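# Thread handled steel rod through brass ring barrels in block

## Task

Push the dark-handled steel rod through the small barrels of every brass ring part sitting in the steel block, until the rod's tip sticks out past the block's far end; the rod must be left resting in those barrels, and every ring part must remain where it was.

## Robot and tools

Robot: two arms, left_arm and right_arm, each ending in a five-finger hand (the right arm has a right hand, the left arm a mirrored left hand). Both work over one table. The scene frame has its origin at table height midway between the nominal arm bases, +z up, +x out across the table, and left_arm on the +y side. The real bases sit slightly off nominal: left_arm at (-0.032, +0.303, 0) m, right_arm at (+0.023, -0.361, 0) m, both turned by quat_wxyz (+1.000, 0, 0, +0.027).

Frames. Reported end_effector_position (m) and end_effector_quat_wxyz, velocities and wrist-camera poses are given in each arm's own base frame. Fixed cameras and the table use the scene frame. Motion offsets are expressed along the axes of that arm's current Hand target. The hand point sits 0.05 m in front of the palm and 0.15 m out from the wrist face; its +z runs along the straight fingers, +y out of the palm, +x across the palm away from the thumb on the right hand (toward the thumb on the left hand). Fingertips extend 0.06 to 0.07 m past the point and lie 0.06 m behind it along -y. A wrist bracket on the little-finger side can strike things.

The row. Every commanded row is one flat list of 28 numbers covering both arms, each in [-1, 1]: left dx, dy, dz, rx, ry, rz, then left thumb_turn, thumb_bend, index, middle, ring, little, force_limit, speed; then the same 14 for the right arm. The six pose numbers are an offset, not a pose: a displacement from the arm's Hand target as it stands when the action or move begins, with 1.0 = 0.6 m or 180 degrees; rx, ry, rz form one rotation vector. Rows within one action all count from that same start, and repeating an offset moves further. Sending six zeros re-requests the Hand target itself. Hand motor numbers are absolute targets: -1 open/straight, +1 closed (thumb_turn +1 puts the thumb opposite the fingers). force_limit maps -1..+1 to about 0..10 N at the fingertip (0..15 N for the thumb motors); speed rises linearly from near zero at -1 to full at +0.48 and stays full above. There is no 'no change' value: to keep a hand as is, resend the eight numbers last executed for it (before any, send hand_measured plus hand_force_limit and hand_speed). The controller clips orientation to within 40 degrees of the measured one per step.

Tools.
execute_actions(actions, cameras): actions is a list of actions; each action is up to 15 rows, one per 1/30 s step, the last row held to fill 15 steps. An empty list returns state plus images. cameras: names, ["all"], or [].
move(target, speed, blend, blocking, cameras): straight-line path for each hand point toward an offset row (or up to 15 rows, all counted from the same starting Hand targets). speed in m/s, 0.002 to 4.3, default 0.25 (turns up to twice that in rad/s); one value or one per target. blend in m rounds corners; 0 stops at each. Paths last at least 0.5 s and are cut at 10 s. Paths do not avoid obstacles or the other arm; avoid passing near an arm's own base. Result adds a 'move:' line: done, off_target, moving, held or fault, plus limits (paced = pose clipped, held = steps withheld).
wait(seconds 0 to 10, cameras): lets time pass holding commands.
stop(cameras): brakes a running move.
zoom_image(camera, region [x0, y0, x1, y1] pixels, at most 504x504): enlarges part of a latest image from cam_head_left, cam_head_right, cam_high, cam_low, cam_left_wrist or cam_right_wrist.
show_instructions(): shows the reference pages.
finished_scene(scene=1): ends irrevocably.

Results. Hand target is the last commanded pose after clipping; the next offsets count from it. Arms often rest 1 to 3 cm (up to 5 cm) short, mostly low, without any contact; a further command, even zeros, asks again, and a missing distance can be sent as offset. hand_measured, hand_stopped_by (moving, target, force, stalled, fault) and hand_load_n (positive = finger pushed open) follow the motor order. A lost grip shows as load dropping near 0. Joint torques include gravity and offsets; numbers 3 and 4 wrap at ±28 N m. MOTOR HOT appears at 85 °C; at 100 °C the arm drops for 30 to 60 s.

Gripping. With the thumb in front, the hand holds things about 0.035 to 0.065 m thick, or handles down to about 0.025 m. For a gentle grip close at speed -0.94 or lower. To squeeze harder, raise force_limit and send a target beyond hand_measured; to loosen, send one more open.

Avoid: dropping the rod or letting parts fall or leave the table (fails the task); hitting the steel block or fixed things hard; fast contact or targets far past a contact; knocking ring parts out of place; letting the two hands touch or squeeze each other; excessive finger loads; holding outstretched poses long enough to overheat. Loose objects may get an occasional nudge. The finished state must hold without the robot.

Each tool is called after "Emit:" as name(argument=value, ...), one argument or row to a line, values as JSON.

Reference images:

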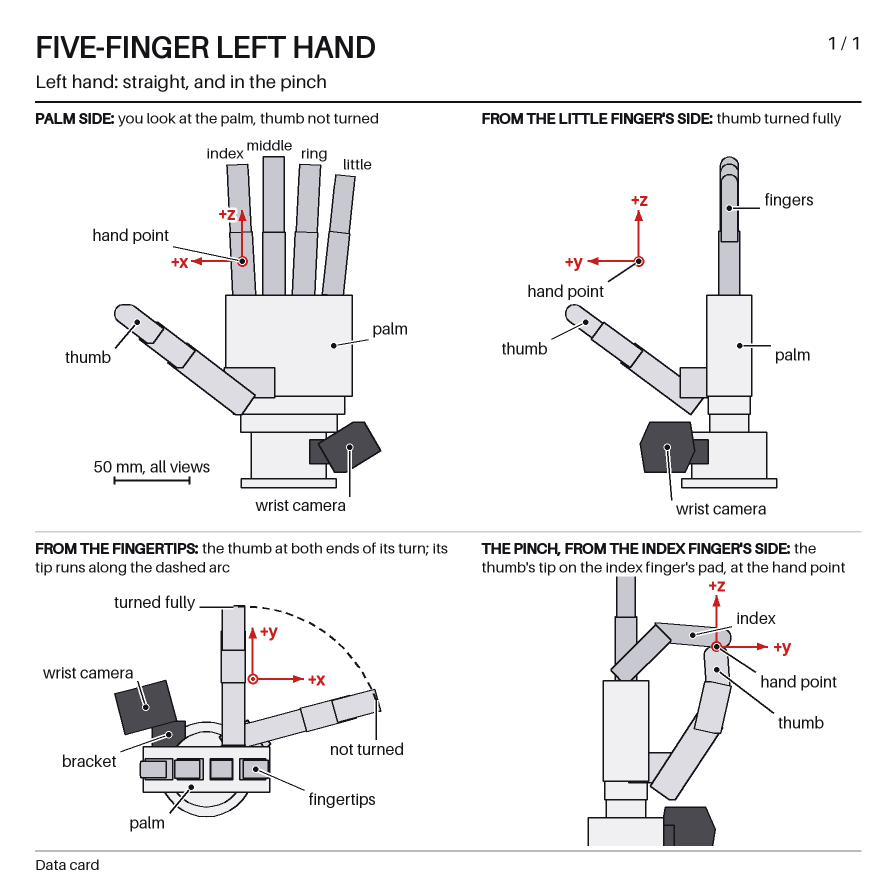

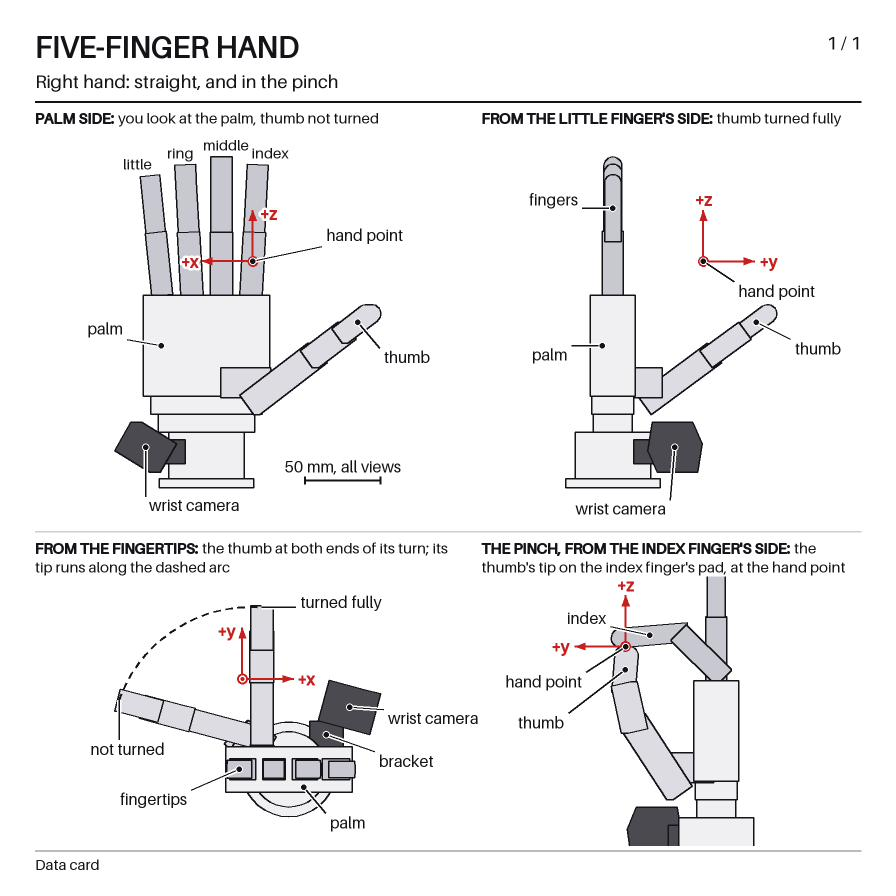

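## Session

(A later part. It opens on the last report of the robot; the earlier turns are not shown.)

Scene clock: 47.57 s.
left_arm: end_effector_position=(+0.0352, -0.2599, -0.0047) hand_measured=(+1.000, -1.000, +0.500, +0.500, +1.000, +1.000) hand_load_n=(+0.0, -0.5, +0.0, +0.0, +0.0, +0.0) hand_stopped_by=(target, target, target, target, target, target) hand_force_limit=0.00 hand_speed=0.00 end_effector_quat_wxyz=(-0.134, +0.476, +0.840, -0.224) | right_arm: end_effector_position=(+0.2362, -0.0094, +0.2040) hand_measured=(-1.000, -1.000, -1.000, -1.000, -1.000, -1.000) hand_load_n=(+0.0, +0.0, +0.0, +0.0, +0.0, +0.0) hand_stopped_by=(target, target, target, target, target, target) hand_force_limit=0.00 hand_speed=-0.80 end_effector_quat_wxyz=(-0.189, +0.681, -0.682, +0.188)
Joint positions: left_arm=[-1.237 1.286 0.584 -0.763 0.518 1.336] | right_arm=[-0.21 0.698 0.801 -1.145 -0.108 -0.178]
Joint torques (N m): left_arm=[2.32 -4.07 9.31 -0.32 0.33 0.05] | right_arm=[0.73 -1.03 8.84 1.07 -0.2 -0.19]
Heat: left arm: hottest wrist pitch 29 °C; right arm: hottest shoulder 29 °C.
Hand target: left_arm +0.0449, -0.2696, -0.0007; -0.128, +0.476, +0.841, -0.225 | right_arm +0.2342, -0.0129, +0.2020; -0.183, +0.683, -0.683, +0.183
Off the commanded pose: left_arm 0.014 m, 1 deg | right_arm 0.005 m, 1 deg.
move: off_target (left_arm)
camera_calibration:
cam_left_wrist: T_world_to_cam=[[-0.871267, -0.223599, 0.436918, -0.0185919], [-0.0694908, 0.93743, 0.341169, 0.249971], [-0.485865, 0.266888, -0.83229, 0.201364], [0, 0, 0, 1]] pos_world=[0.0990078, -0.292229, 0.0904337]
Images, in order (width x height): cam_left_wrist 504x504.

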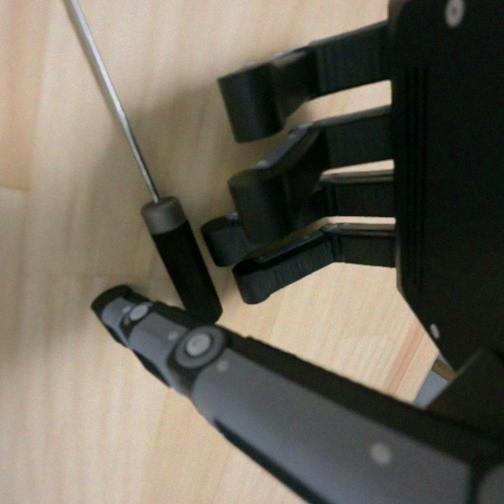

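Emit:
move(
  target=[0,0,0,0,0,0,1,-0.2,0.5,0.5,1,1,-0.5,-0.88,0,0,0,0,0,0,-1,-1,-1,-1,-1,-1,0,-0.8],
  speed=0.05,
  cameras=["cam_left_wrist"],
)

Scene clock: 48.37 s.
left_arm: end_effector_position=(+0.0376, -0.2592, -0.0040) hand_measured=(+1.000, -0.940, +0.500, +0.500, +1.000, +1.000) hand_load_n=(+2.0, +2.0, +0.0, +0.0, +0.0, +0.0) hand_stopped_by=(target, force, target, target, target, target) hand_force_limit=-0.50 hand_speed=-0.88 end_effector_quat_wxyz=(-0.132, +0.473, +0.842, -0.221) | right_arm: end_effector_position=(+0.2362, -0.0094, +0.2040) hand_measured=(-1.000, -1.000, -1.000, -1.000, -1.000, -1.000) hand_load_n=(+0.0, +0.0, +0.0, +0.0, +0.0, +0.0) hand_stopped_by=(target, target, target, target, target, target) hand_force_limit=0.00 hand_speed=-0.80 end_effector_quat_wxyz=(-0.189, +0.681, -0.682, +0.188)
Joint positions: left_arm=[-1.231 1.286 0.588 -0.77 0.513 1.337] | right_arm=[-0.21 0.698 0.801 -1.145 -0.108 -0.178]
Joint torques (N m): left_arm=[1.96 -4.19 9.09 -0.01 0.58 0.06] | right_arm=[0.73 -0.85 8.83 1.06 -0.21 -0.18]
Heat: left arm: hottest wrist pitch 29 °C; right arm: hottest shoulder 29 °C.
Hand target: left_arm +0.0451, -0.2698, -0.0006; -0.128, +0.476, +0.841, -0.225 | right_arm +0.2342, -0.0129, +0.2020; -0.183, +0.683, -0.683, +0.183
Off the commanded pose: left_arm 0.013 m, 1 deg | right_arm 0.005 m, 1 deg.
move: off_target (left_arm)
camera_calibration:
cam_left_wrist: T_world_to_cam=[[-0.871939, -0.230456, 0.431987, -0.0184147], [-0.0759325, 0.935274, 0.345684, 0.248991], [-0.483691, 0.268614, -0.833, 0.203317], [0, 0, 0, 1]] pos_world=[0.101193, -0.291732, 0.0912459]
Images, in order (width x height): cam_left_wrist 504x504.

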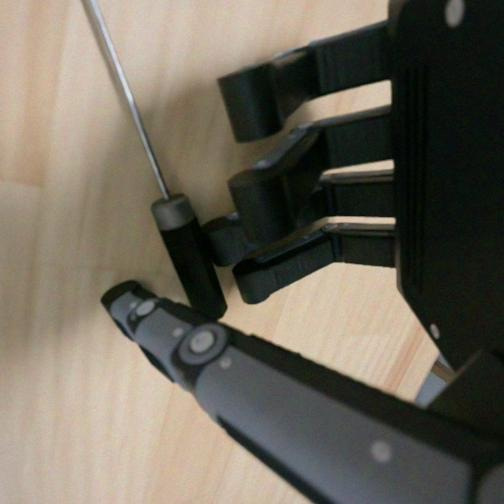

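Emit:
move(
  target=[
    [0,-0.00275,-0.0159,0,0,0,1,-1,0.5,0.5,1,1,-0.5,-0.7,0,0,0,0,0,0,-1,-1,-1,-1,-1,-1,0,-0.8],
    [0,-0.00275,-0.0159,0,0,0,1,-1,0.36,0.36,1,1,-0.5,-0.7,0,0,0,0,0,0,-1,-1,-1,-1,-1,-1,0,-0.8],
  ],
  speed=0.05,
  cameras=["cam_left_wrist"],
)

Scene clock: 52.53 s.
left_arm: end_effector_position=(+0.0407, -0.2553, +0.0040) hand_measured=(+1.000, -1.000, +0.360, +0.360, +1.000, +1.000) hand_load_n=(+0.0, +0.0, +0.0, -2.0, +0.0, +0.0) hand_stopped_by=(target, target, target, target, target, target) hand_force_limit=-0.50 hand_speed=-0.70 end_effector_quat_wxyz=(-0.136, +0.473, +0.843, -0.218) | right_arm: end_effector_position=(+0.2362, -0.0094, +0.2040) hand_measured=(-1.000, -1.000, -1.000, -1.000, -1.000, -1.000) hand_load_n=(+0.0, +0.0, +0.0, +0.0, +0.0, +0.0) hand_stopped_by=(target, target, target, target, target, target) hand_force_limit=0.00 hand_speed=-0.80 end_effector_quat_wxyz=(-0.189, +0.681, -0.682, +0.188)
Joint positions: left_arm=[-1.216 1.27 0.601 -0.819 0.514 1.355] | right_arm=[-0.21 0.698 0.801 -1.145 -0.108 -0.178]
Joint torques (N m): left_arm=[1.55 -4.48 9.14 0.23 0.57 0.03] | right_arm=[1.03 -0.91 8.79 1.01 -0.23 -0.19]
Heat: left arm: hottest wrist pitch 29 °C; right arm: hottest shoulder 29 °C.
Hand target: left_arm +0.0480, -0.2680, +0.0085; -0.128, +0.476, +0.841, -0.225 | right_arm +0.2342, -0.0129, +0.2020; -0.183, +0.683, -0.683, +0.183
Off the commanded pose: left_arm 0.015 m, 1 deg | right_arm 0.005 m, 1 deg.
move: off_target (left_arm); target 2's new numbers were sent with left_arm's hand 0.023 m and 2 deg from that target
camera_calibration:
cam_left_wrist: T_world_to_cam=[[-0.870511, -0.234664, 0.4326, -0.0193163], [-0.0742648, 0.931572, 0.35589, 0.24176], [-0.486513, 0.27768, -0.828371, 0.212867], [0, 0, 0, 1]] pos_world=[0.104702, -0.288859, 0.0986486]
Images, in order (width x height): cam_left_wrist 504x504.

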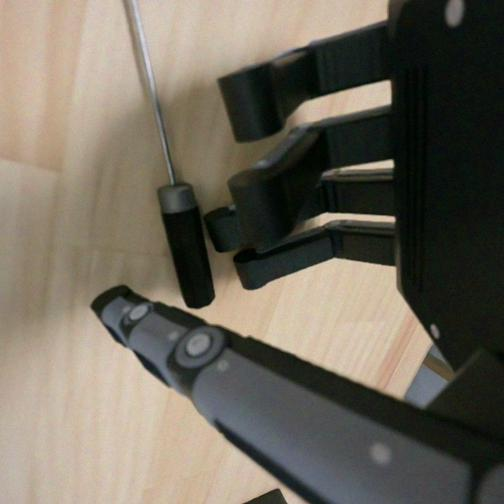

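Emit:
zoom_image(
  camera="cam_left_wrist",
  region=[80, 120, 330, 370],
)

Scaled by 2.016 from the camera's 504x504 image, which has a finer 720x720 frame.

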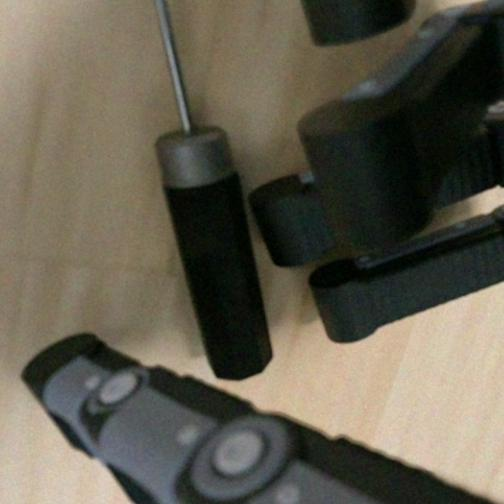

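Emit:
move(
  target=[
    [0,0,0,0,0,0,1,-1,0.42,0.42,1,1,-0.5,-0.7,0,0,0,0,0,0,-1,-1,-1,-1,-1,-1,0,-0.8],
    [0,0.0025,0.00433,0,0,0,1,-1,0.42,0.42,1,1,-0.5,-0.7,0,0,0,0,0,0,-1,-1,-1,-1,-1,-1,0,-0.8],
  ],
  speed=0.05,
  cameras=["cam_left_wrist"],
)

Scene clock: 55.00 s.
left_arm: end_effector_position=(+0.0406, -0.2551, +0.0035) hand_measured=(+1.000, -1.000, +0.420, +0.420, +1.000, +1.000) hand_load_n=(+0.0, +0.0, +0.0, +0.0, +0.0, +0.0) hand_stopped_by=(target, target, target, target, target, target) hand_force_limit=-0.50 hand_speed=-0.70 end_effector_quat_wxyz=(-0.137, +0.473, +0.843, -0.217) | right_arm: end_effector_position=(+0.2362, -0.0094, +0.2040) hand_measured=(-1.000, -1.000, -1.000, -1.000, -1.000, -1.000) hand_load_n=(+0.0, +0.0, +0.0, +0.0, +0.0, +0.0) hand_stopped_by=(target, target, target, target, target, target) hand_force_limit=0.00 hand_speed=-0.80 end_effector_quat_wxyz=(-0.189, +0.681, -0.682, +0.188)
Joint positions: left_arm=[-1.216 1.272 0.601 -0.819 0.514 1.355] | right_arm=[-0.21 0.698 0.801 -1.145 -0.108 -0.178]
Joint torques (N m): left_arm=[1.55 -4.48 8.83 0.59 0.57 0.01] | right_arm=[0.67 -1.08 8.8 1.09 -0.22 -0.18]
Heat: left arm: hottest wrist pitch 29 °C; right arm: hottest shoulder 29 °C.
Hand target: left_arm +0.0479, -0.2680, +0.0055; -0.128, +0.476, +0.841, -0.225 | right_arm +0.2342, -0.0129, +0.2020; -0.183, +0.683, -0.683, +0.183
Off the commanded pose: left_arm 0.015 m, 1 deg | right_arm 0.005 m, 1 deg.
move: off_target (left_arm)
camera_calibration:
cam_left_wrist: T_world_to_cam=[[-0.870339, -0.235075, 0.432723, -0.0192922], [-0.0737516, 0.931021, 0.357436, 0.241606], [-0.486899, 0.279177, -0.827641, 0.212725], [0, 0, 0, 1]] pos_world=[0.104603, -0.288863, 0.0980489]
Images, in order (width x height): cam_left_wrist 504x504.

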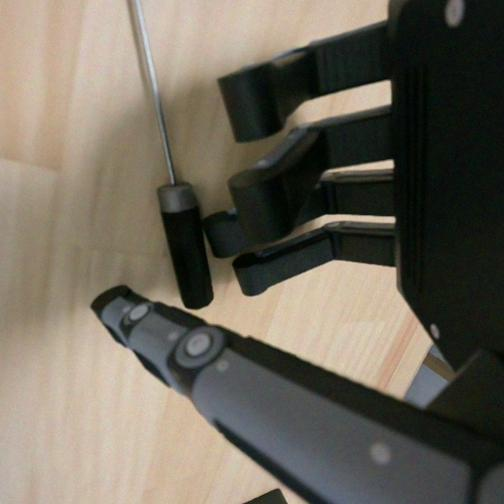

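Emit:
move(
  target=[0,0.005,0.00867,0,0,0,1,-1,0.42,0.42,1,1,-0.5,-0.7,0,0,0,0,0,0,-1,-1,-1,-1,-1,-1,0,-0.8],
  speed=0.05,
  cameras=[],
)

Scene clock: 56.00 s.
left_arm: end_effector_position=(+0.0417, -0.2583, -0.0001) hand_measured=(+1.000, -1.000, +0.420, +0.420, +1.000, +1.000) hand_load_n=(+0.0, -0.5, +0.0, -1.0, +0.0, +0.0) hand_stopped_by=(target, target, target, target, target, target) hand_force_limit=-0.50 hand_speed=-0.70 end_effector_quat_wxyz=(-0.135, +0.473, +0.843, -0.219) | right_arm: end_effector_position=(+0.2362, -0.0094, +0.2040) hand_measured=(-1.000, -1.000, -1.000, -1.000, -1.000, -1.000) hand_load_n=(+0.0, +0.0, +0.0, +0.0, +0.0, +0.0) hand_stopped_by=(target, target, target, target, target, target) hand_force_limit=0.00 hand_speed=-0.80 end_effector_quat_wxyz=(-0.189, +0.681, -0.682, +0.188)
Joint positions: left_arm=[-1.216 1.286 0.601 -0.8 0.514 1.355] | right_arm=[-0.21 0.698 0.801 -1.145 -0.108 -0.178]
Joint torques (N m): left_arm=[1.61 -4.37 8.16 0.7 0.57 0.01] | right_arm=[0.79 -0.97 8.88 1.02 -0.23 -0.18]
Heat: left arm: hottest wrist pitch 29 °C; right arm: hottest shoulder 29 °C.
Hand target: left_arm +0.0479, -0.2680, -0.0006; -0.128, +0.476, +0.841, -0.225 | right_arm +0.2342, -0.0129, +0.2020; -0.183, +0.683, -0.683, +0.183
Off the commanded pose: left_arm 0.012 m, 1 deg | right_arm 0.005 m, 1 deg.
move: off_target (left_arm)
No camera images: "cameras" was empty.

Emit:
move(
  target=[0,-0.0012,-0.0022,0,0,0,1,-0.1,0.42,0.42,1,1,-0.4,-0.85,0,0,0,0,0,0,-1,-1,-1,-1,-1,-1,0,-0.8],
  speed=0.05,
  cameras=["cam_left_wrist"],
)

Scene clock: 57.90 s.
left_arm: end_effector_position=(+0.0424, -0.2580, -0.0002) hand_measured=(+1.000, -0.674, +0.420, +0.420, +1.000, +1.000) hand_load_n=(+2.0, +4.0, +0.0, -0.5, +0.0, +0.0) hand_stopped_by=(target, force, target, target, target, target) hand_force_limit=-0.40 hand_speed=-0.85 end_effector_quat_wxyz=(-0.134, +0.473, +0.843, -0.218) | right_arm: end_effector_position=(+0.2362, -0.0094, +0.2040) hand_measured=(-1.000, -1.000, -1.000, -1.000, -1.000, -1.000) hand_load_n=(+0.0, +0.0, +0.0, +0.5, +0.0, +0.0) hand_stopped_by=(target, target, target, target, target, target) hand_force_limit=0.00 hand_speed=-0.80 end_effector_quat_wxyz=(-0.189, +0.681, -0.682, +0.188)
Joint positions: left_arm=[-1.216 1.286 0.601 -0.8 0.51 1.355] | right_arm=[-0.21 0.698 0.801 -1.145 -0.108 -0.178]
Joint torques (N m): left_arm=[1.61 -4.48 8.31 0.51 0.73 0.01] | right_arm=[0.67 -1.08 8.83 1.05 -0.22 -0.18]
Heat: left arm: hottest wrist pitch 29 °C; right arm: hottest shoulder 29 °C.
Hand target: left_arm +0.0479, -0.2680, +0.0009; -0.128, +0.476, +0.841, -0.225 | right_arm +0.2342, -0.0129, +0.2020; -0.183, +0.683, -0.683, +0.183
Off the commanded pose: left_arm 0.011 m, 1 deg | right_arm 0.005 m, 1 deg.
move: off_target (left_arm)
camera_calibration:
cam_left_wrist: T_world_to_cam=[[-0.872493, -0.233489, 0.429231, -0.0162232], [-0.0755165, 0.932323, 0.353655, 0.24613], [-0.482756, 0.276147, -0.831077, 0.210373], [0, 0, 0, 1]] pos_world=[0.105991, -0.291354, 0.0947548]
Images, in order (width x height): cam_left_wrist 504x504.

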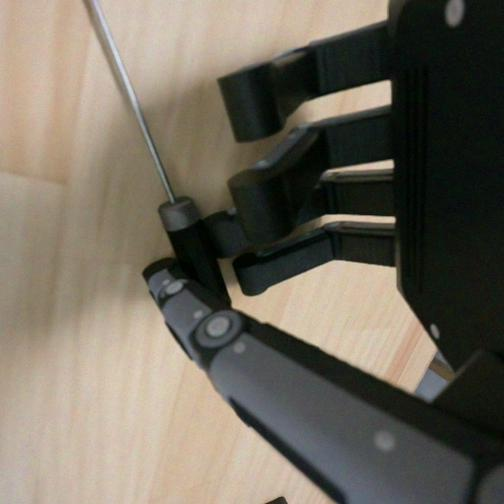

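Emit:
zoom_image(
  camera="cam_left_wrist",
  region=[100, 160, 280, 340],
)

Scaled by 2.800 from the camera's 504x504 image, which has a finer 720x720 frame.

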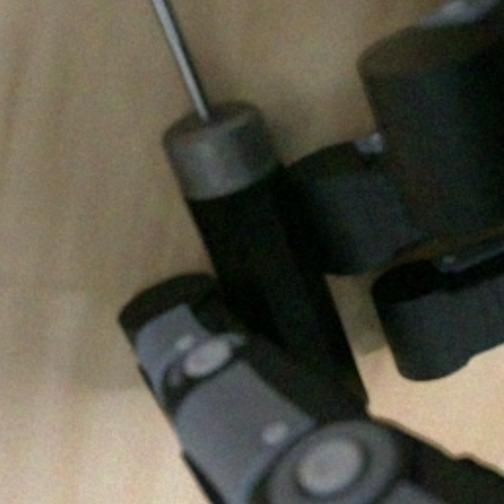

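Emit:
move(
  target=[
    [0,-0.0058,-0.0101,0,0,0,1,-0.8,0.42,0.42,1,1,-0.4,-0.7,0,0,0,0,0,0,-1,-1,-1,-1,-1,-1,0,-0.8],
    [0,-0.0058,-0.0101,0,0,0,1,-0.8,0.36,0.37,1,1,-0.4,-0.7,0,0,0,0,0,0,-1,-1,-1,-1,-1,-1,0,-0.8],
    [0,-0.0058,-0.0101,0,0,0,1,-0.1,0.36,0.37,1,1,-0.4,-0.85,0,0,0,0,0,0,-1,-1,-1,-1,-1,-1,0,-0.8],
  ],
  speed=0.05,
  cameras=["cam_left_wrist"],
)

Scene clock: 62.07 s.
left_arm: end_effector_position=(+0.0426, -0.2585, +0.0034) hand_measured=(+1.000, -0.618, +0.360, +0.370, +1.000, +1.000) hand_load_n=(-0.5, +5.5, +0.0, +2.0, +0.5, +0.0) hand_stopped_by=(target, force, target, target, target, target) hand_force_limit=-0.40 hand_speed=-0.85 end_effector_quat_wxyz=(-0.134, +0.473, +0.843, -0.219) | right_arm: end_effector_position=(+0.2362, -0.0094, +0.2040) hand_measured=(-1.000, -1.000, -1.000, -1.000, -1.000, -1.000) hand_load_n=(+0.0, +0.0, +0.0, +0.0, +0.0, +0.0) hand_stopped_by=(target, target, target, target, target, target) hand_force_limit=0.00 hand_speed=-0.80 end_effector_quat_wxyz=(-0.189, +0.681, -0.682, +0.188)
Joint positions: left_arm=[-1.214 1.277 0.605 -0.811 0.513 1.355] | right_arm=[-0.21 0.698 0.801 -1.145 -0.108 -0.178]
Joint torques (N m): left_arm=[1.44 -4.89 8.79 0.05 0.63 0.01] | right_arm=[0.73 -1.14 8.88 1.03 -0.21 -0.19]
Heat: left arm: hottest wrist pitch 28 °C; right arm: hottest shoulder 29 °C.
Hand target: left_arm +0.0479, -0.2680, +0.0079; -0.128, +0.476, +0.841, -0.225 | right_arm +0.2342, -0.0129, +0.2020; -0.183, +0.683, -0.683, +0.183
Off the commanded pose: left_arm 0.012 m, 1 deg | right_arm 0.005 m, 1 deg.
move: off_target (left_arm); target 2's new numbers were sent with left_arm's hand 0.014 m and 1 deg from that target; target 3's new numbers were sent with left_arm's hand 0.012 m and 1 deg from that target
camera_calibration:
cam_left_wrist: T_world_to_cam=[[-0.871445, -0.233454, 0.431373, -0.0178779], [-0.0764854, 0.933387, 0.350626, 0.245641], [-0.484493, 0.272557, -0.831252, 0.21277], [0, 0, 0, 1]] pos_world=[0.106294, -0.291443, 0.0984492]
Images, in order (width x height): cam_left_wrist 504x504.

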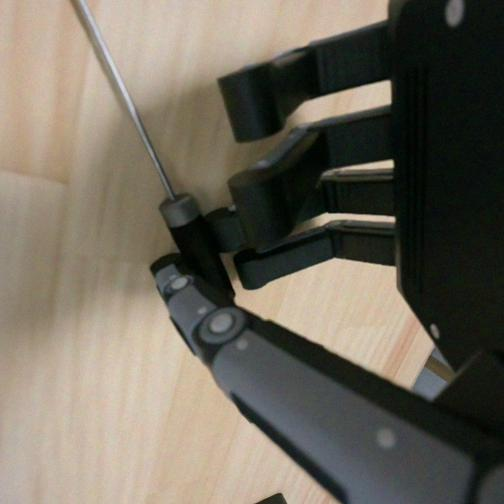

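Emit:
zoom_image(
  camera="cam_left_wrist",
  region=[110, 160, 290, 340],
)

Scaled by 2.800 from the camera's 504x504 image, which has a finer 720x720 frame.

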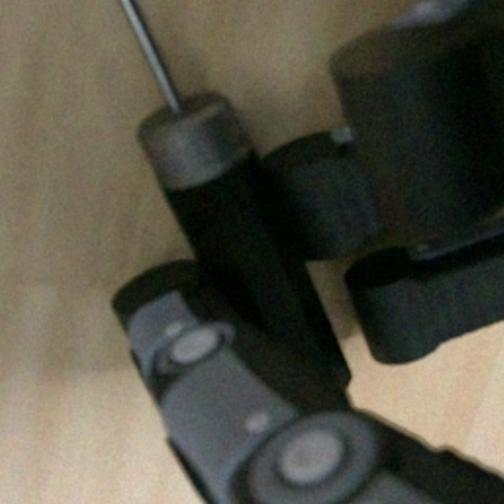

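Emit:
move(
  target=[0,-0.0016,-0.0028,0,0,0,1,-0.05,0.36,0.37,1,1,-0.1,-0.85,0,0,0,0,0,0,-1,-1,-1,-1,-1,-1,0,-0.8],
  speed=0.05,
  cameras=["cam_left_wrist"],
)

Scene clock: 63.03 s.
left_arm: end_effector_position=(+0.0426, -0.2585, +0.0034) hand_measured=(+1.000, -0.616, +0.360, +0.370, +1.000, +1.000) hand_load_n=(+0.0, +6.5, +0.0, +2.0, +0.0, +0.0) hand_stopped_by=(target, force, target, target, target, target) hand_force_limit=-0.10 hand_speed=-0.85 end_effector_quat_wxyz=(-0.134, +0.473, +0.843, -0.219) | right_arm: end_effector_position=(+0.2362, -0.0094, +0.2040) hand_measured=(-1.000, -1.000, -1.000, -1.000, -1.000, -1.000) hand_load_n=(+0.0, +0.0, +0.0, +0.0, +0.0, +0.0) hand_stopped_by=(target, target, target, target, target, target) hand_force_limit=0.00 hand_speed=-0.80 end_effector_quat_wxyz=(-0.189, +0.681, -0.682, +0.188)
Joint positions: left_arm=[-1.214 1.277 0.605 -0.811 0.513 1.355] | right_arm=[-0.21 0.698 0.801 -1.145 -0.108 -0.178]
Joint torques (N m): left_arm=[1.44 -5.13 8.98 -0.16 0.62 0.01] | right_arm=[0.79 -1.03 8.85 1.06 -0.21 -0.17]
Heat: left arm: hottest wrist pitch 28 °C; right arm: hottest shoulder 29 °C.
Hand target: left_arm +0.0479, -0.2680, +0.0098; -0.128, +0.476, +0.841, -0.225 | right_arm +0.2342, -0.0129, +0.2020; -0.183, +0.683, -0.683, +0.183
Off the commanded pose: left_arm 0.013 m, 1 deg | right_arm 0.005 m, 1 deg.
move: off_target (left_arm)
camera_calibration:
cam_left_wrist: T_world_to_cam=[[-0.871445, -0.233454, 0.431373, -0.0178779], [-0.0764854, 0.933387, 0.350626, 0.245641], [-0.484493, 0.272557, -0.831252, 0.21277], [0, 0, 0, 1]] pos_world=[0.106294, -0.291443, 0.0984492]
Images, in order (width x height): cam_left_wrist 504x504.

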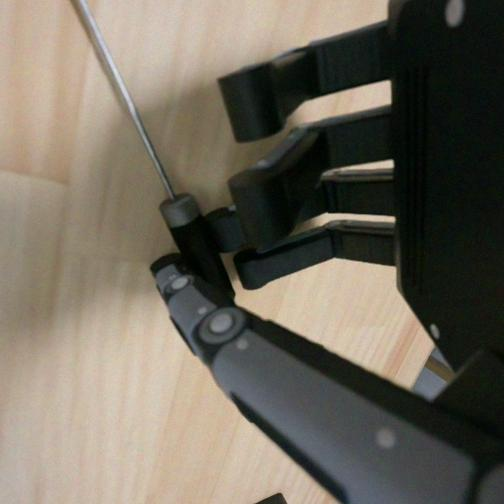

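Emit:
move(
  target=[0,-0.0333,-0.0577,0,0,0,1,-0.05,0.36,0.37,1,1,-0.1,-0.85,0,0,0,0,0,0,-1,-1,-1,-1,-1,-1,0,-0.8],
  speed=0.06,
  cameras=["cam_left_wrist","cam_head_left"],
)

Scene clock: 64.47 s.
left_arm: end_effector_position=(+0.0401, -0.2518, +0.0345) hand_measured=(+1.000, -0.616, +0.360, +0.370, +1.000, +1.000) hand_load_n=(-0.5, +6.0, +0.0, +3.5, +0.0, +0.0) hand_stopped_by=(target, force, target, target, target, target) hand_force_limit=-0.10 hand_speed=-0.85 end_effector_quat_wxyz=(-0.143, +0.471, +0.845, -0.212) | right_arm: end_effector_position=(+0.2362, -0.0094, +0.2040) hand_measured=(-1.000, -1.000, -1.000, -1.000, -1.000, -1.000) hand_load_n=(+0.0, +0.0, +0.0, +0.0, +0.0, +0.0) hand_stopped_by=(target, target, target, target, target, target) hand_force_limit=0.00 hand_speed=-0.80 end_effector_quat_wxyz=(-0.189, +0.681, -0.682, +0.188)
Joint positions: left_arm=[-1.214 1.213 0.651 -0.946 0.513 1.357] | right_arm=[-0.21 0.698 0.801 -1.145 -0.108 -0.178]
Joint torques (N m): left_arm=[1.44 -5.6 10.62 -0.32 0.62 -0.01] | right_arm=[0.85 -1.03 8.85 1.05 -0.21 -0.19]
Heat: left arm: hottest wrist pitch 28 °C; right arm: hottest shoulder 29 °C.
Hand target: left_arm +0.0480, -0.2680, +0.0499; -0.128, +0.476, +0.841, -0.225 | right_arm +0.2342, -0.0129, +0.2020; -0.183, +0.683, -0.683, +0.183
Off the commanded pose: left_arm 0.024 m, 2 deg | right_arm 0.005 m, 1 deg.
move: off_target (left_arm)
camera_calibration:
cam_left_wrist: T_world_to_cam=[[-0.867967, -0.242695, 0.433281, -0.0343776], [-0.0724341, 0.924993, 0.373016, 0.22525], [-0.491311, 0.292381, -0.820443, 0.240455], [0, 0, 0, 1]] pos_world=[0.104616, -0.287003, 0.128153]
Images, in order (width x height): cam_head_left 504x504, cam_left_wrist 504x504.

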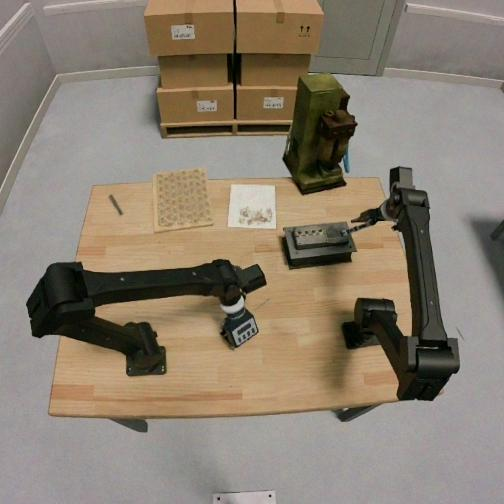

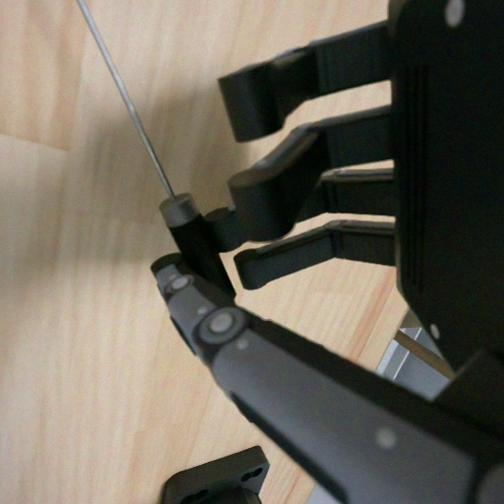

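Emit:
move(
  target=[
    [-0.0172,-0.0586,-0.1586,0,0,0,1,-0.05,0.36,0.37,1,1,-0.1,-0.85,0,0,0,0,0,0,-1,-1,-1,-1,-1,-1,0,-0.8],
    [-0.1458,0.0344,-0.2316,0,-0.2,-0.3464,1,-0.05,0.36,0.37,1,1,-0.1,-0.85,0,0,0,0,0,0,-1,-1,-1,-1,-1,-1,0,-0.8],
    [-0.3318,0.1465,-0.2771,0,-0.4,-0.6928,1,-0.05,0.36,0.37,1,1,-0.1,-0.85,0,0,0,0,0,0,-1,-1,-1,-1,-1,-1,0,-0.8],
  ],
  speed=0.3,
  blend=[0.04,0.04,0],
  cameras=["cam_left_wrist","cam_head_left"],
)

Scene clock: 72.63 s.
left_arm: end_effector_position=(+0.2793, -0.3423, +0.1369) hand_measured=(+1.000, -0.616, +0.360, +0.370, +1.000, +1.000) hand_load_n=(-0.5, +6.0, +0.0, +4.0, +0.0, +0.0) hand_stopped_by=(target, force, target, target, target, target) hand_force_limit=-0.10 hand_speed=-0.85 end_effector_quat_wxyz=(+0.176, -0.650, +0.717, -0.181) | right_arm: end_effector_position=(+0.2362, -0.0094, +0.2040) hand_measured=(-1.000, -1.000, -1.000, -1.000, -1.000, -1.000) hand_load_n=(+0.0, +0.0, +0.0, +0.0, +0.0, +0.0) hand_stopped_by=(target, target, target, target, target, target) hand_force_limit=0.00 hand_speed=-0.80 end_effector_quat_wxyz=(-0.189, +0.681, -0.682, +0.188)
Joint positions: left_arm=[-0.913 1.339 1.049 -0.927 -0.376 -0.748] | right_arm=[-0.21 0.698 0.801 -1.145 -0.108 -0.178]
Joint torques (N m): left_arm=[0.38 -7.18 12.49 0.08 -0.32 -0.2] | right_arm=[0.79 -1.26 8.85 1.05 -0.22 -0.19]
Heat: left arm: hottest elbow 28 °C; right arm: hottest shoulder 29 °C.
Hand target: left_arm +0.2870, -0.3568, +0.1495; +0.175, -0.652, +0.713, -0.190 | right_arm +0.2342, -0.0129, +0.2020; -0.183, +0.683, -0.683, +0.183
Off the commanded pose: left_arm 0.021 m, 1 deg | right_arm 0.005 m, 1 deg.
move: off_target (left_arm)
camera_calibration:
cam_left_wrist: T_world_to_cam=[[0.842191, -0.345142, 0.414236, -0.403179], [-0.491117, -0.808129, 0.325165, -0.181668], [0.222528, -0.477289, -0.850104, 0.00975135], [0, 0, 0, 1]] pos_world=[0.248163, -0.28131, 0.234373]
Images, in order (width x height): cam_head_left 504x504, cam_left_wrist 504x504.

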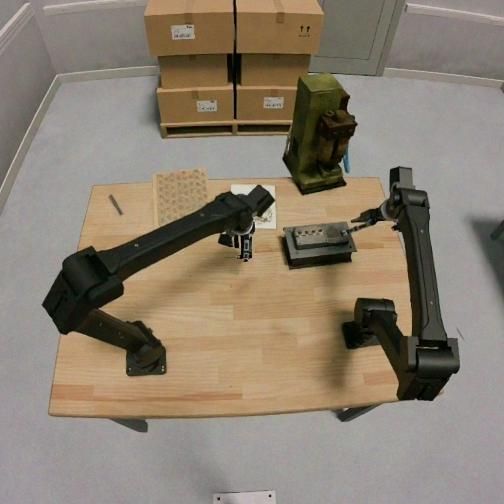

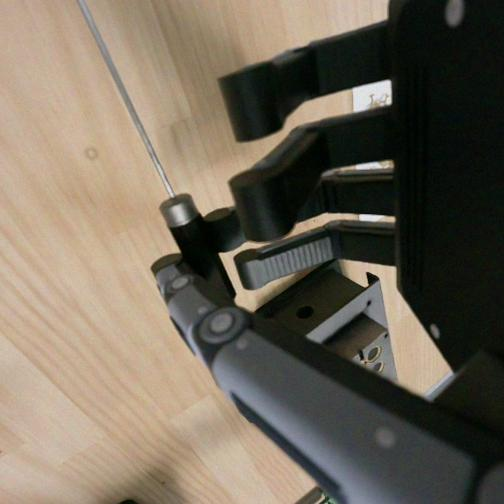

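Emit:
zoom_image(
  camera="cam_left_wrist",
  region=[240, 230, 430, 420],
)

Emit:
zoom_image(
  camera="cam_head_left",
  region=[260, 200, 370, 280],
)

Scaled by 2.653 from the camera's 504x504 image, which has a finer 720x720 frame.

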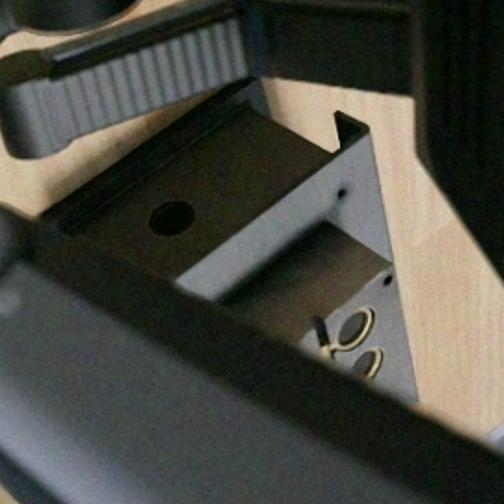

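Scaled by 4.582 from the camera's 504x504 image, which has a finer 720x720 frame.

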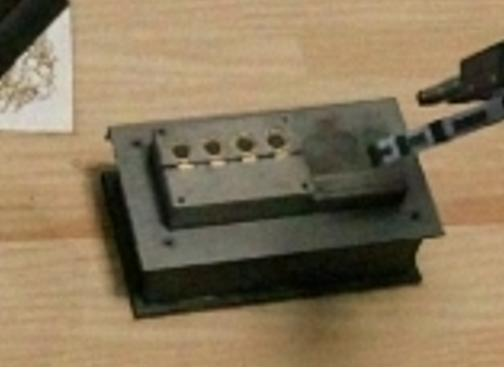

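Emit:
move(
  target=[0,0.0917,0.1588,0,0,0,1,-0.05,0.36,0.37,1,1,-0.1,-0.85,0,0,0,0,0,0,-1,-1,-1,-1,-1,-1,0,-0.8],
  speed=0.15,
  cameras=["cam_left_wrist"],
)

Scene clock: 74.40 s.
left_arm: end_effector_position=(+0.2864, -0.3514, +0.0441) hand_measured=(+1.000, -0.616, +0.360, +0.370, +1.000, +1.000) hand_load_n=(-0.5, +5.5, +0.0, +4.0, +0.0, +0.0) hand_stopped_by=(target, force, target, target, target, target) hand_force_limit=-0.10 hand_speed=-0.85 end_effector_quat_wxyz=(+0.175, -0.651, +0.714, -0.188) | right_arm: end_effector_position=(+0.2362, -0.0094, +0.2040) hand_measured=(-1.000, -1.000, -1.000, -1.000, -1.000, -1.000) hand_load_n=(+0.0, +0.0, +0.0, +0.0, +0.0, +0.0) hand_stopped_by=(target, target, target, target, target, target) hand_force_limit=0.00 hand_speed=-0.80 end_effector_quat_wxyz=(-0.189, +0.681, -0.682, +0.188)
Joint positions: left_arm=[-0.913 1.469 0.911 -0.646 -0.376 -0.75] | right_arm=[-0.21 0.698 0.801 -1.145 -0.108 -0.178]
Joint torques (N m): left_arm=[0.38 -8.23 8.23 1.06 -0.32 -0.17] | right_arm=[0.91 -1.03 8.84 1.03 -0.22 -0.19]
Heat: left arm: hottest elbow 28 °C; right arm: hottest shoulder 29 °C.
Hand target: left_arm +0.2870, -0.3569, +0.0397; +0.175, -0.652, +0.712, -0.191 | right_arm +0.2342, -0.0129, +0.2020; -0.183, +0.683, -0.683, +0.183
Off the commanded pose: left_arm 0.007 m, 0 deg | right_arm 0.005 m, 1 deg.
move: done
camera_calibration:
cam_left_wrist: T_world_to_cam=[[0.839389, -0.338993, 0.424864, -0.371351], [-0.492332, -0.805398, 0.330067, -0.154275], [0.230294, -0.486229, -0.842939, -0.0807193], [0, 0, 0, 1]] pos_world=[0.254343, -0.289387, 0.140654]
Images, in order (width x height): cam_left_wrist 504x504.

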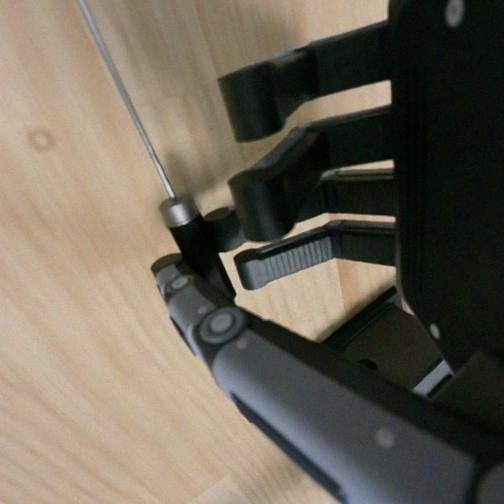

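Emit:
move(
  target=[0,0.03,0.05196,0,0,0,1,-0.05,0.36,0.37,1,1,-0.1,-0.85,0,0,0,0,0,0,-1,-1,-1,-1,-1,-1,0,-0.8],
  speed=0.08,
  cameras=["cam_left_wrist"],
)

Scene clock: 75.63 s.
left_arm: end_effector_position=(+0.2870, -0.3521, +0.0091) hand_measured=(+1.000, -0.616, +0.360, +0.370, +1.000, +1.000) hand_load_n=(-0.5, +5.5, +0.0, +3.5, +0.0, +0.0) hand_stopped_by=(target, force, target, target, target, target) hand_force_limit=-0.10 hand_speed=-0.85 end_effector_quat_wxyz=(+0.176, -0.651, +0.714, -0.188) | right_arm: end_effector_position=(+0.2362, -0.0094, +0.2040) hand_measured=(-1.000, -1.000, -1.000, -1.000, -1.000, -1.000) hand_load_n=(+0.0, +0.0, +0.0, +0.0, +0.0, +0.0) hand_stopped_by=(target, target, target, target, target, target) hand_force_limit=0.00 hand_speed=-0.80 end_effector_quat_wxyz=(-0.189, +0.681, -0.682, +0.188)
Joint positions: left_arm=[-0.913 1.53 0.867 -0.539 -0.377 -0.75] | right_arm=[-0.21 0.698 0.801 -1.145 -0.108 -0.178]
Joint torques (N m): left_arm=[0.32 -8.53 7.66 1.2 -0.31 -0.18] | right_arm=[0.73 -1.03 8.91 1.07 -0.23 -0.2]
Heat: left arm: hottest elbow 28 °C; right arm: hottest shoulder 29 °C.
Hand target: left_arm +0.2869, -0.3567, +0.0036; +0.175, -0.652, +0.712, -0.190 | right_arm +0.2342, -0.0129, +0.2020; -0.183, +0.683, -0.683, +0.183
Off the commanded pose: left_arm 0.007 m, 0 deg | right_arm 0.005 m, 1 deg.
move: done
camera_calibration:
cam_left_wrist: T_world_to_cam=[[0.838797, -0.33833, 0.426559, -0.356849], [-0.49273, -0.805013, 0.330412, -0.142716], [0.231598, -0.487327, -0.841947, -0.111553], [0, 0, 0, 1]] pos_world=[0.254839, -0.289984, 0.10545]
Images, in order (width x height): cam_left_wrist 504x504.

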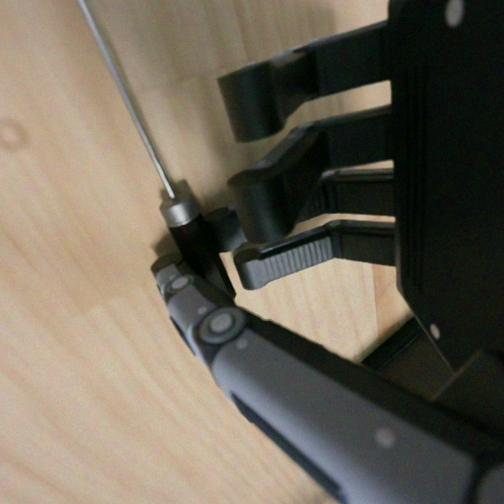

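Emit:
move(
  target=[0,0.0042,0.0072,0,0,0,1,-0.05,0.36,0.37,1,1,-0.1,-0.85,0,0,0,0,0,0,-1,-1,-1,-1,-1,-1,0,-0.8],
  speed=0.03,
  cameras=["cam_left_wrist"],
)

Scene clock: 76.57 s.
left_arm: end_effector_position=(+0.2890, -0.3547, +0.0079) hand_measured=(+1.000, -0.616, +0.360, +0.370, +1.000, +1.000) hand_load_n=(-0.5, +6.0, +0.0, +4.0, +0.0, +0.0) hand_stopped_by=(target, force, target, target, target, target) hand_force_limit=-0.10 hand_speed=-0.85 end_effector_quat_wxyz=(+0.175, -0.651, +0.713, -0.193) | right_arm: end_effector_position=(+0.2362, -0.0094, +0.2040) hand_measured=(-1.000, -1.000, -1.000, -1.000, -1.000, -1.000) hand_load_n=(+0.0, +0.0, +0.0, +0.0, +0.0, +0.0) hand_stopped_by=(target, target, target, target, target, target) hand_force_limit=0.00 hand_speed=-0.80 end_effector_quat_wxyz=(-0.189, +0.681, -0.682, +0.188)
Joint positions: left_arm=[-0.913 1.535 0.867 -0.525 -0.377 -0.75] | right_arm=[-0.21 0.698 0.801 -1.145 -0.108 -0.178]
Joint torques (N m): left_arm=[0.38 -8.35 7.21 1.22 -0.31 -0.18] | right_arm=[0.79 -0.97 8.84 0.99 -0.23 -0.19]
Heat: left arm: hottest elbow 28 °C; right arm: hottest shoulder 29 °C.
Hand target: left_arm +0.2869, -0.3567, -0.0014; +0.175, -0.652, +0.712, -0.190 | right_arm +0.2342, -0.0129, +0.2020; -0.183, +0.683, -0.683, +0.183
Off the commanded pose: left_arm 0.010 m, 0 deg | right_arm 0.005 m, 1 deg.
move: done
camera_calibration:
cam_left_wrist: T_world_to_cam=[[0.836385, -0.335307, 0.433624, -0.357234], [-0.494629, -0.802601, 0.333428, -0.142055], [0.236226, -0.493357, -0.837136, -0.117703], [0, 0, 0, 1]] pos_world=[0.256326, -0.291866, 0.103737]
Images, in order (width x height): cam_left_wrist 504x504.

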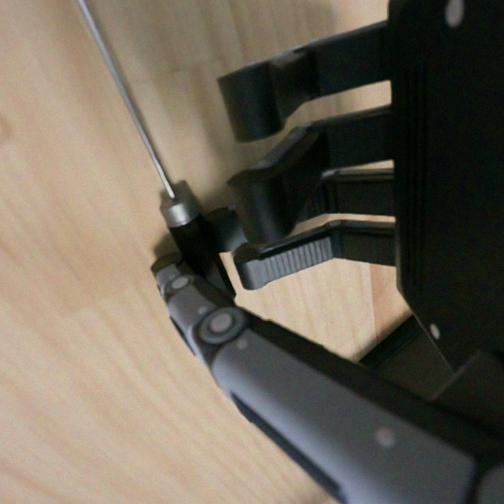

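Emit:
move(
  target=[0,0.0042,0.0072,0,0,0,1,-0.05,0.36,0.37,1,1,-0.1,-0.85,0,0,0,0,0,0,-1,-1,-1,-1,-1,-1,0,-0.8],
  speed=0.03,
  cameras=["cam_left_wrist","cam_high"],
)

Scene clock: 77.40 s.
left_arm: end_effector_position=(+0.2884, -0.3539, +0.0036) hand_measured=(+1.000, -0.616, +0.360, +0.370, +1.000, +1.000) hand_load_n=(-0.5, +6.5, +0.0, +2.0, +0.0, +0.0) hand_stopped_by=(target, force, target, target, target, target) hand_force_limit=-0.10 hand_speed=-0.85 end_effector_quat_wxyz=(+0.175, -0.651, +0.713, -0.192) | right_arm: end_effector_position=(+0.2362, -0.0094, +0.2040) hand_measured=(-1.000, -1.000, -1.000, -1.000, -1.000, -1.000) hand_load_n=(+0.0, +0.0, +0.0, +0.0, +0.0, +0.0) hand_stopped_by=(target, target, target, target, target, target) hand_force_limit=0.00 hand_speed=-0.80 end_effector_quat_wxyz=(-0.189, +0.681, -0.682, +0.188)
Joint positions: left_arm=[-0.913 1.542 0.861 -0.513 -0.377 -0.75] | right_arm=[-0.21 0.698 0.801 -1.145 -0.108 -0.178]
Joint torques (N m): left_arm=[0.38 -8.29 7.25 1.24 -0.3 -0.18] | right_arm=[0.85 -0.91 8.88 1.07 -0.23 -0.18]
Heat: left arm: hottest elbow 28 °C; right arm: hottest shoulder 29 °C.
Hand target: left_arm +0.2869, -0.3568, -0.0063; +0.175, -0.652, +0.712, -0.191 | right_arm +0.2342, -0.0129, +0.2020; -0.183, +0.683, -0.683, +0.183
Off the commanded pose: left_arm 0.010 m, 0 deg | right_arm 0.005 m, 1 deg.
move: done
camera_calibration:
cam_left_wrist: T_world_to_cam=[[0.83677, -0.335791, 0.432505, -0.354765], [-0.494313, -0.803015, 0.3329, -0.140507], [0.235523, -0.492353, -0.837924, -0.120265], [0, 0, 0, 1]] pos_world=[0.255728, -0.291169, 0.0994392]
Images, in order (width x height): cam_high 504x504, cam_left_wrist 504x504.

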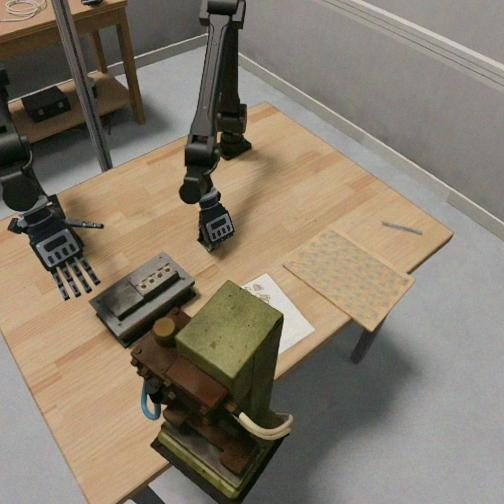

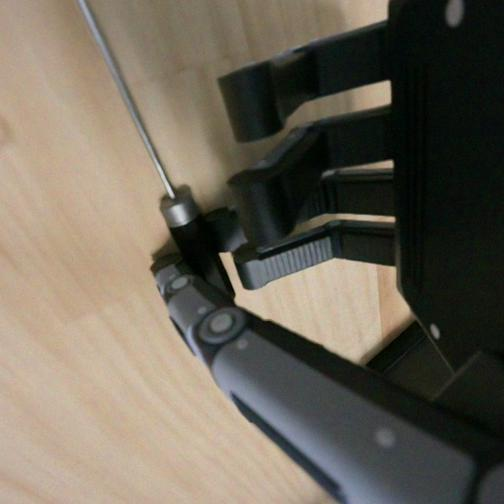

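Emit:
move(
  target=[
    [0,-0.0033,-0.0058,0,0,0,1,-1,0.36,0.37,1,1,-0.1,-0.5,0,0,0,0,0,0,-1,-1,-1,-1,-1,-1,0,-0.8],
    [-0.0006,-0.0308,-0.04,0,0,0,1,-1,0.36,0.37,1,1,-0.1,-0.5,0,0,0,0,0,0,-1,-1,-1,-1,-1,-1,0,-0.8],
    [-0.0006,-0.1308,-0.2132,0,0,0,1,-1,0.36,0.37,1,1,-0.1,-0.5,0,0,0,0,0,0,-1,-1,-1,-1,-1,-1,0,-0.8],
    [-0.3737,0.0185,-0.4917,0,0,0,1,-1,0.36,0.37,1,1,-0.1,-0.5,0,0,0,0,0,0,-1,-1,-1,-1,-1,-1,0,-0.8],
  ],
  speed=[0.05,0.06,0.25,0.3],
  blend=[0,0.01,0.04,0],
  cameras=["cam_left_wrist","cam_head_left","cam_high"],
)

Scene clock: 82.23 s.
left_arm: end_effector_position=(+0.1498, -0.1228, +0.2363) hand_measured=(+1.000, -1.000, +0.360, +0.370, +1.000, +1.000) hand_load_n=(+0.0, +0.0, +0.0, +0.0, +0.5, +0.0) hand_stopped_by=(target, target, target, target, target, target) hand_force_limit=-0.10 hand_speed=-0.50 end_effector_quat_wxyz=(+0.173, -0.652, +0.714, -0.189) | right_arm: end_effector_position=(+0.2362, -0.0094, +0.2040) hand_measured=(-1.000, -1.000, -1.000, -1.000, -1.000, -1.000) hand_load_n=(+0.0, +0.0, +0.0, +0.0, +0.0, +0.0) hand_stopped_by=(target, target, target, target, target, target) hand_force_limit=0.00 hand_speed=-0.80 end_effector_quat_wxyz=(-0.189, +0.681, -0.682, +0.188)
Joint positions: left_arm=[-0.679 0.579 0.864 -1.413 -0.279 -0.525] | right_arm=[-0.21 0.698 0.801 -1.145 -0.108 -0.178]
Joint torques (N m): left_arm=[2.08 1.2 10.36 0.18 -0.05 0] | right_arm=[0.85 -1.2 8.88 1.02 -0.2 -0.19]
Heat: left arm: hottest elbow 28 °C; right arm: hottest shoulder 29 °C.
Hand target: left_arm +0.1502, -0.1197, +0.2437; +0.175, -0.652, +0.713, -0.190 | right_arm +0.2342, -0.0129, +0.2020; -0.183, +0.683, -0.683, +0.183
Off the commanded pose: left_arm 0.008 m, 0 deg | right_arm 0.005 m, 1 deg.
move: done
camera_calibration:
cam_left_wrist: T_world_to_cam=[[0.840374, -0.336735, 0.424712, -0.260818], [-0.491405, -0.803962, 0.334913, -0.101941], [0.228675, -0.490158, -0.841102, 0.22321], [0, 0, 0, 1]] pos_world=[0.118048, -0.0603757, 0.332656]
Images, in order (width x height): cam_head_left 504x504, cam_high 504x504, cam_left_wrist 504x504.

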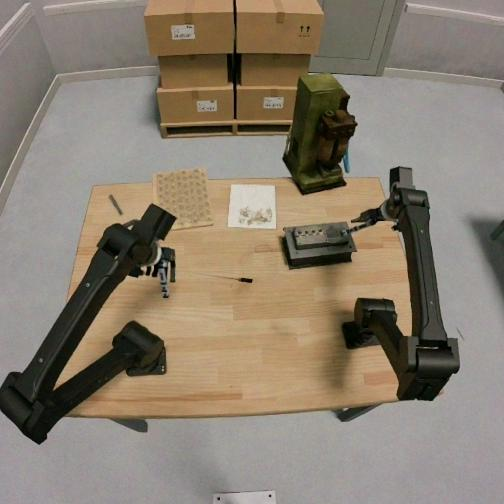

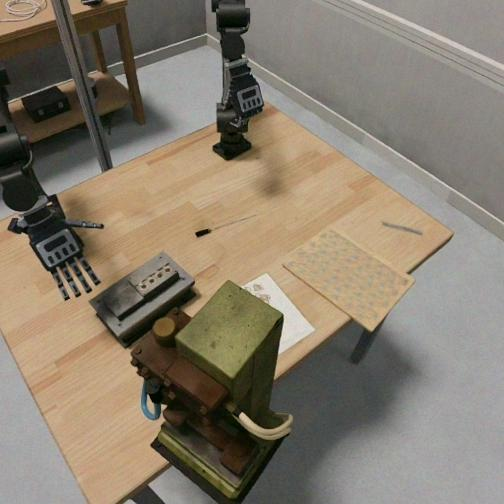

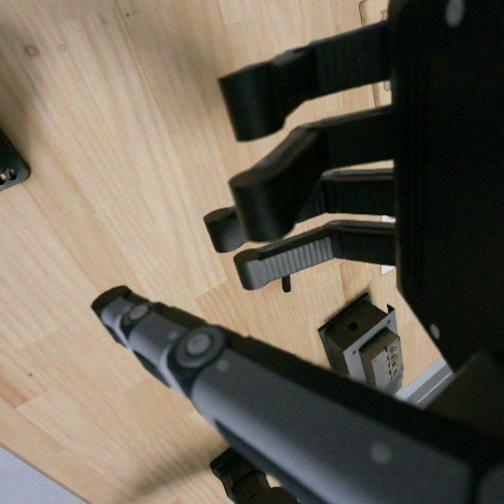

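Emit:
zoom_image(
  camera="cam_head_left",
  region=[180, 250, 270, 300],
)

Emit:
zoom_image(
  camera="cam_high",
  region=[180, 190, 270, 250],
)

Scaled by 5.600 from the camera's 504x504 image, which has a finer 720x720 frame.

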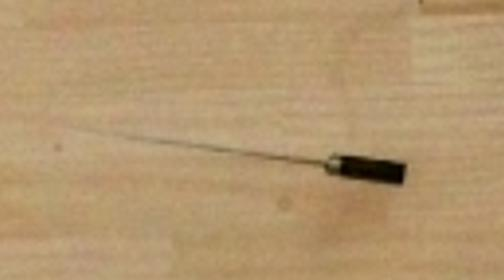

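Scaled by 5.600 from the camera's 504x504 image, which has a finer 720x720 frame.

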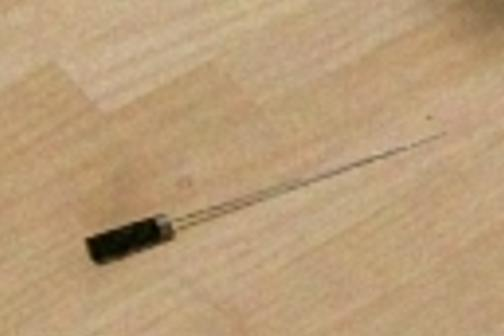

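Emit:
move(
  target=[
    [0,0,0,0,0,0,1,-1,0.36,0.37,1,1,-0.1,-0.5,-0.3,-0.0144,0.0083,0,0.0208,0.0361,1,-1,0.36,0.37,1,1,-0.1,-0.4],
    [0,0,0,0,0,0,1,-1,0.36,0.37,1,1,-0.1,-0.5,-0.5925,0.0521,0.1662,0,0.04167,0.07217,1,-1,0.36,0.37,1,1,-0.1,-0.4],
  ],
  speed=0.25,
  blend=[0.05,0],
  cameras=["cam_right_wrist","cam_head_left"],
)

Scene clock: 87.77 s.
left_arm: end_effector_position=(+0.1498, -0.1228, +0.2363) hand_measured=(+1.000, -1.000, +0.360, +0.370, +1.000, +1.000) hand_load_n=(+0.0, -0.5, +0.0, +0.0, +0.0, +0.0) hand_stopped_by=(target, target, target, target, target, target) hand_force_limit=-0.10 hand_speed=-0.50 end_effector_quat_wxyz=(+0.173, -0.652, +0.714, -0.188) | right_arm: end_effector_position=(+0.2507, +0.3253, +0.0908) hand_measured=(+1.000, -1.000, +0.360, +0.370, +1.000, +1.000) hand_load_n=(+0.0, -0.5, +0.0, +0.5, +0.0, +0.0) hand_stopped_by=(target, target, target, target, target, target) hand_force_limit=-0.10 hand_speed=-0.40 end_effector_quat_wxyz=(+0.142, -0.593, +0.764, -0.210)
Joint positions: left_arm=[-0.678 0.579 0.864 -1.413 -0.279 -0.524] | right_arm=[0.996 1.366 0.959 -1.019 0.494 1.209]
Joint torques (N m): left_arm=[2.08 1.14 10.37 0.21 -0.04 0.02] | right_arm=[3.02 -9.82 10.36 0.9 0.56 0.15]
Heat: left arm: hottest elbow 28 °C; right arm: hottest elbow 30 °C.
Hand target: left_arm +0.1502, -0.1197, +0.2437; +0.175, -0.652, +0.712, -0.190 | right_arm +0.2572, +0.3427, +0.1000; +0.158, -0.588, +0.767, -0.205
Off the commanded pose: left_arm 0.008 m, 0 deg | right_arm 0.021 m, 2 deg.
move: off_target (right_arm)
camera_calibration:
cam_right_wrist: T_world_to_cam=[[-0.870944, -0.0209056, -0.490938, 0.272844], [-0.221798, 0.908252, 0.354802, -0.276952], [0.438478, 0.417902, -0.795673, -0.0613759], [0, 0, 0, 1]] pos_world=[0.203116, 0.282895, 0.183377]
Images, in order (width x height): cam_head_left 504x504, cam_right_wrist 504x504.

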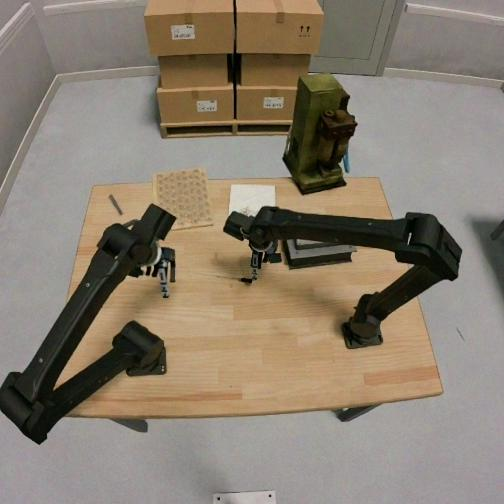

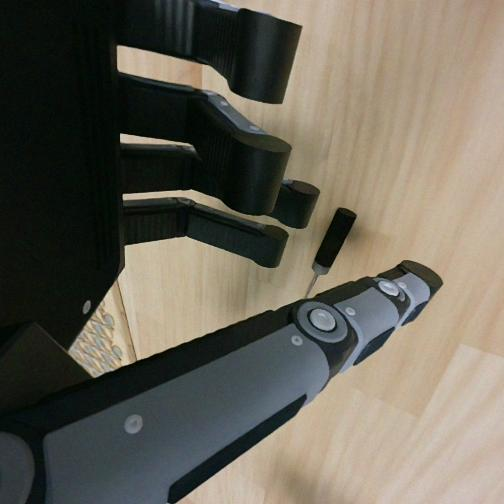

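Emit:
zoom_image(
  camera="cam_right_wrist",
  region=[250, 160, 450, 360],
)

Scaled by 2.520 from the camera's 504x504 image, which has a finer 720x720 frame.

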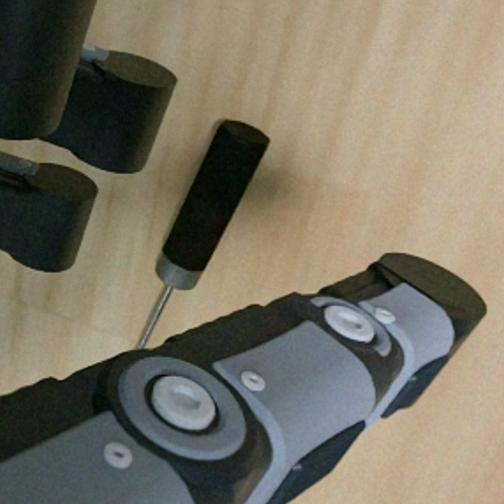

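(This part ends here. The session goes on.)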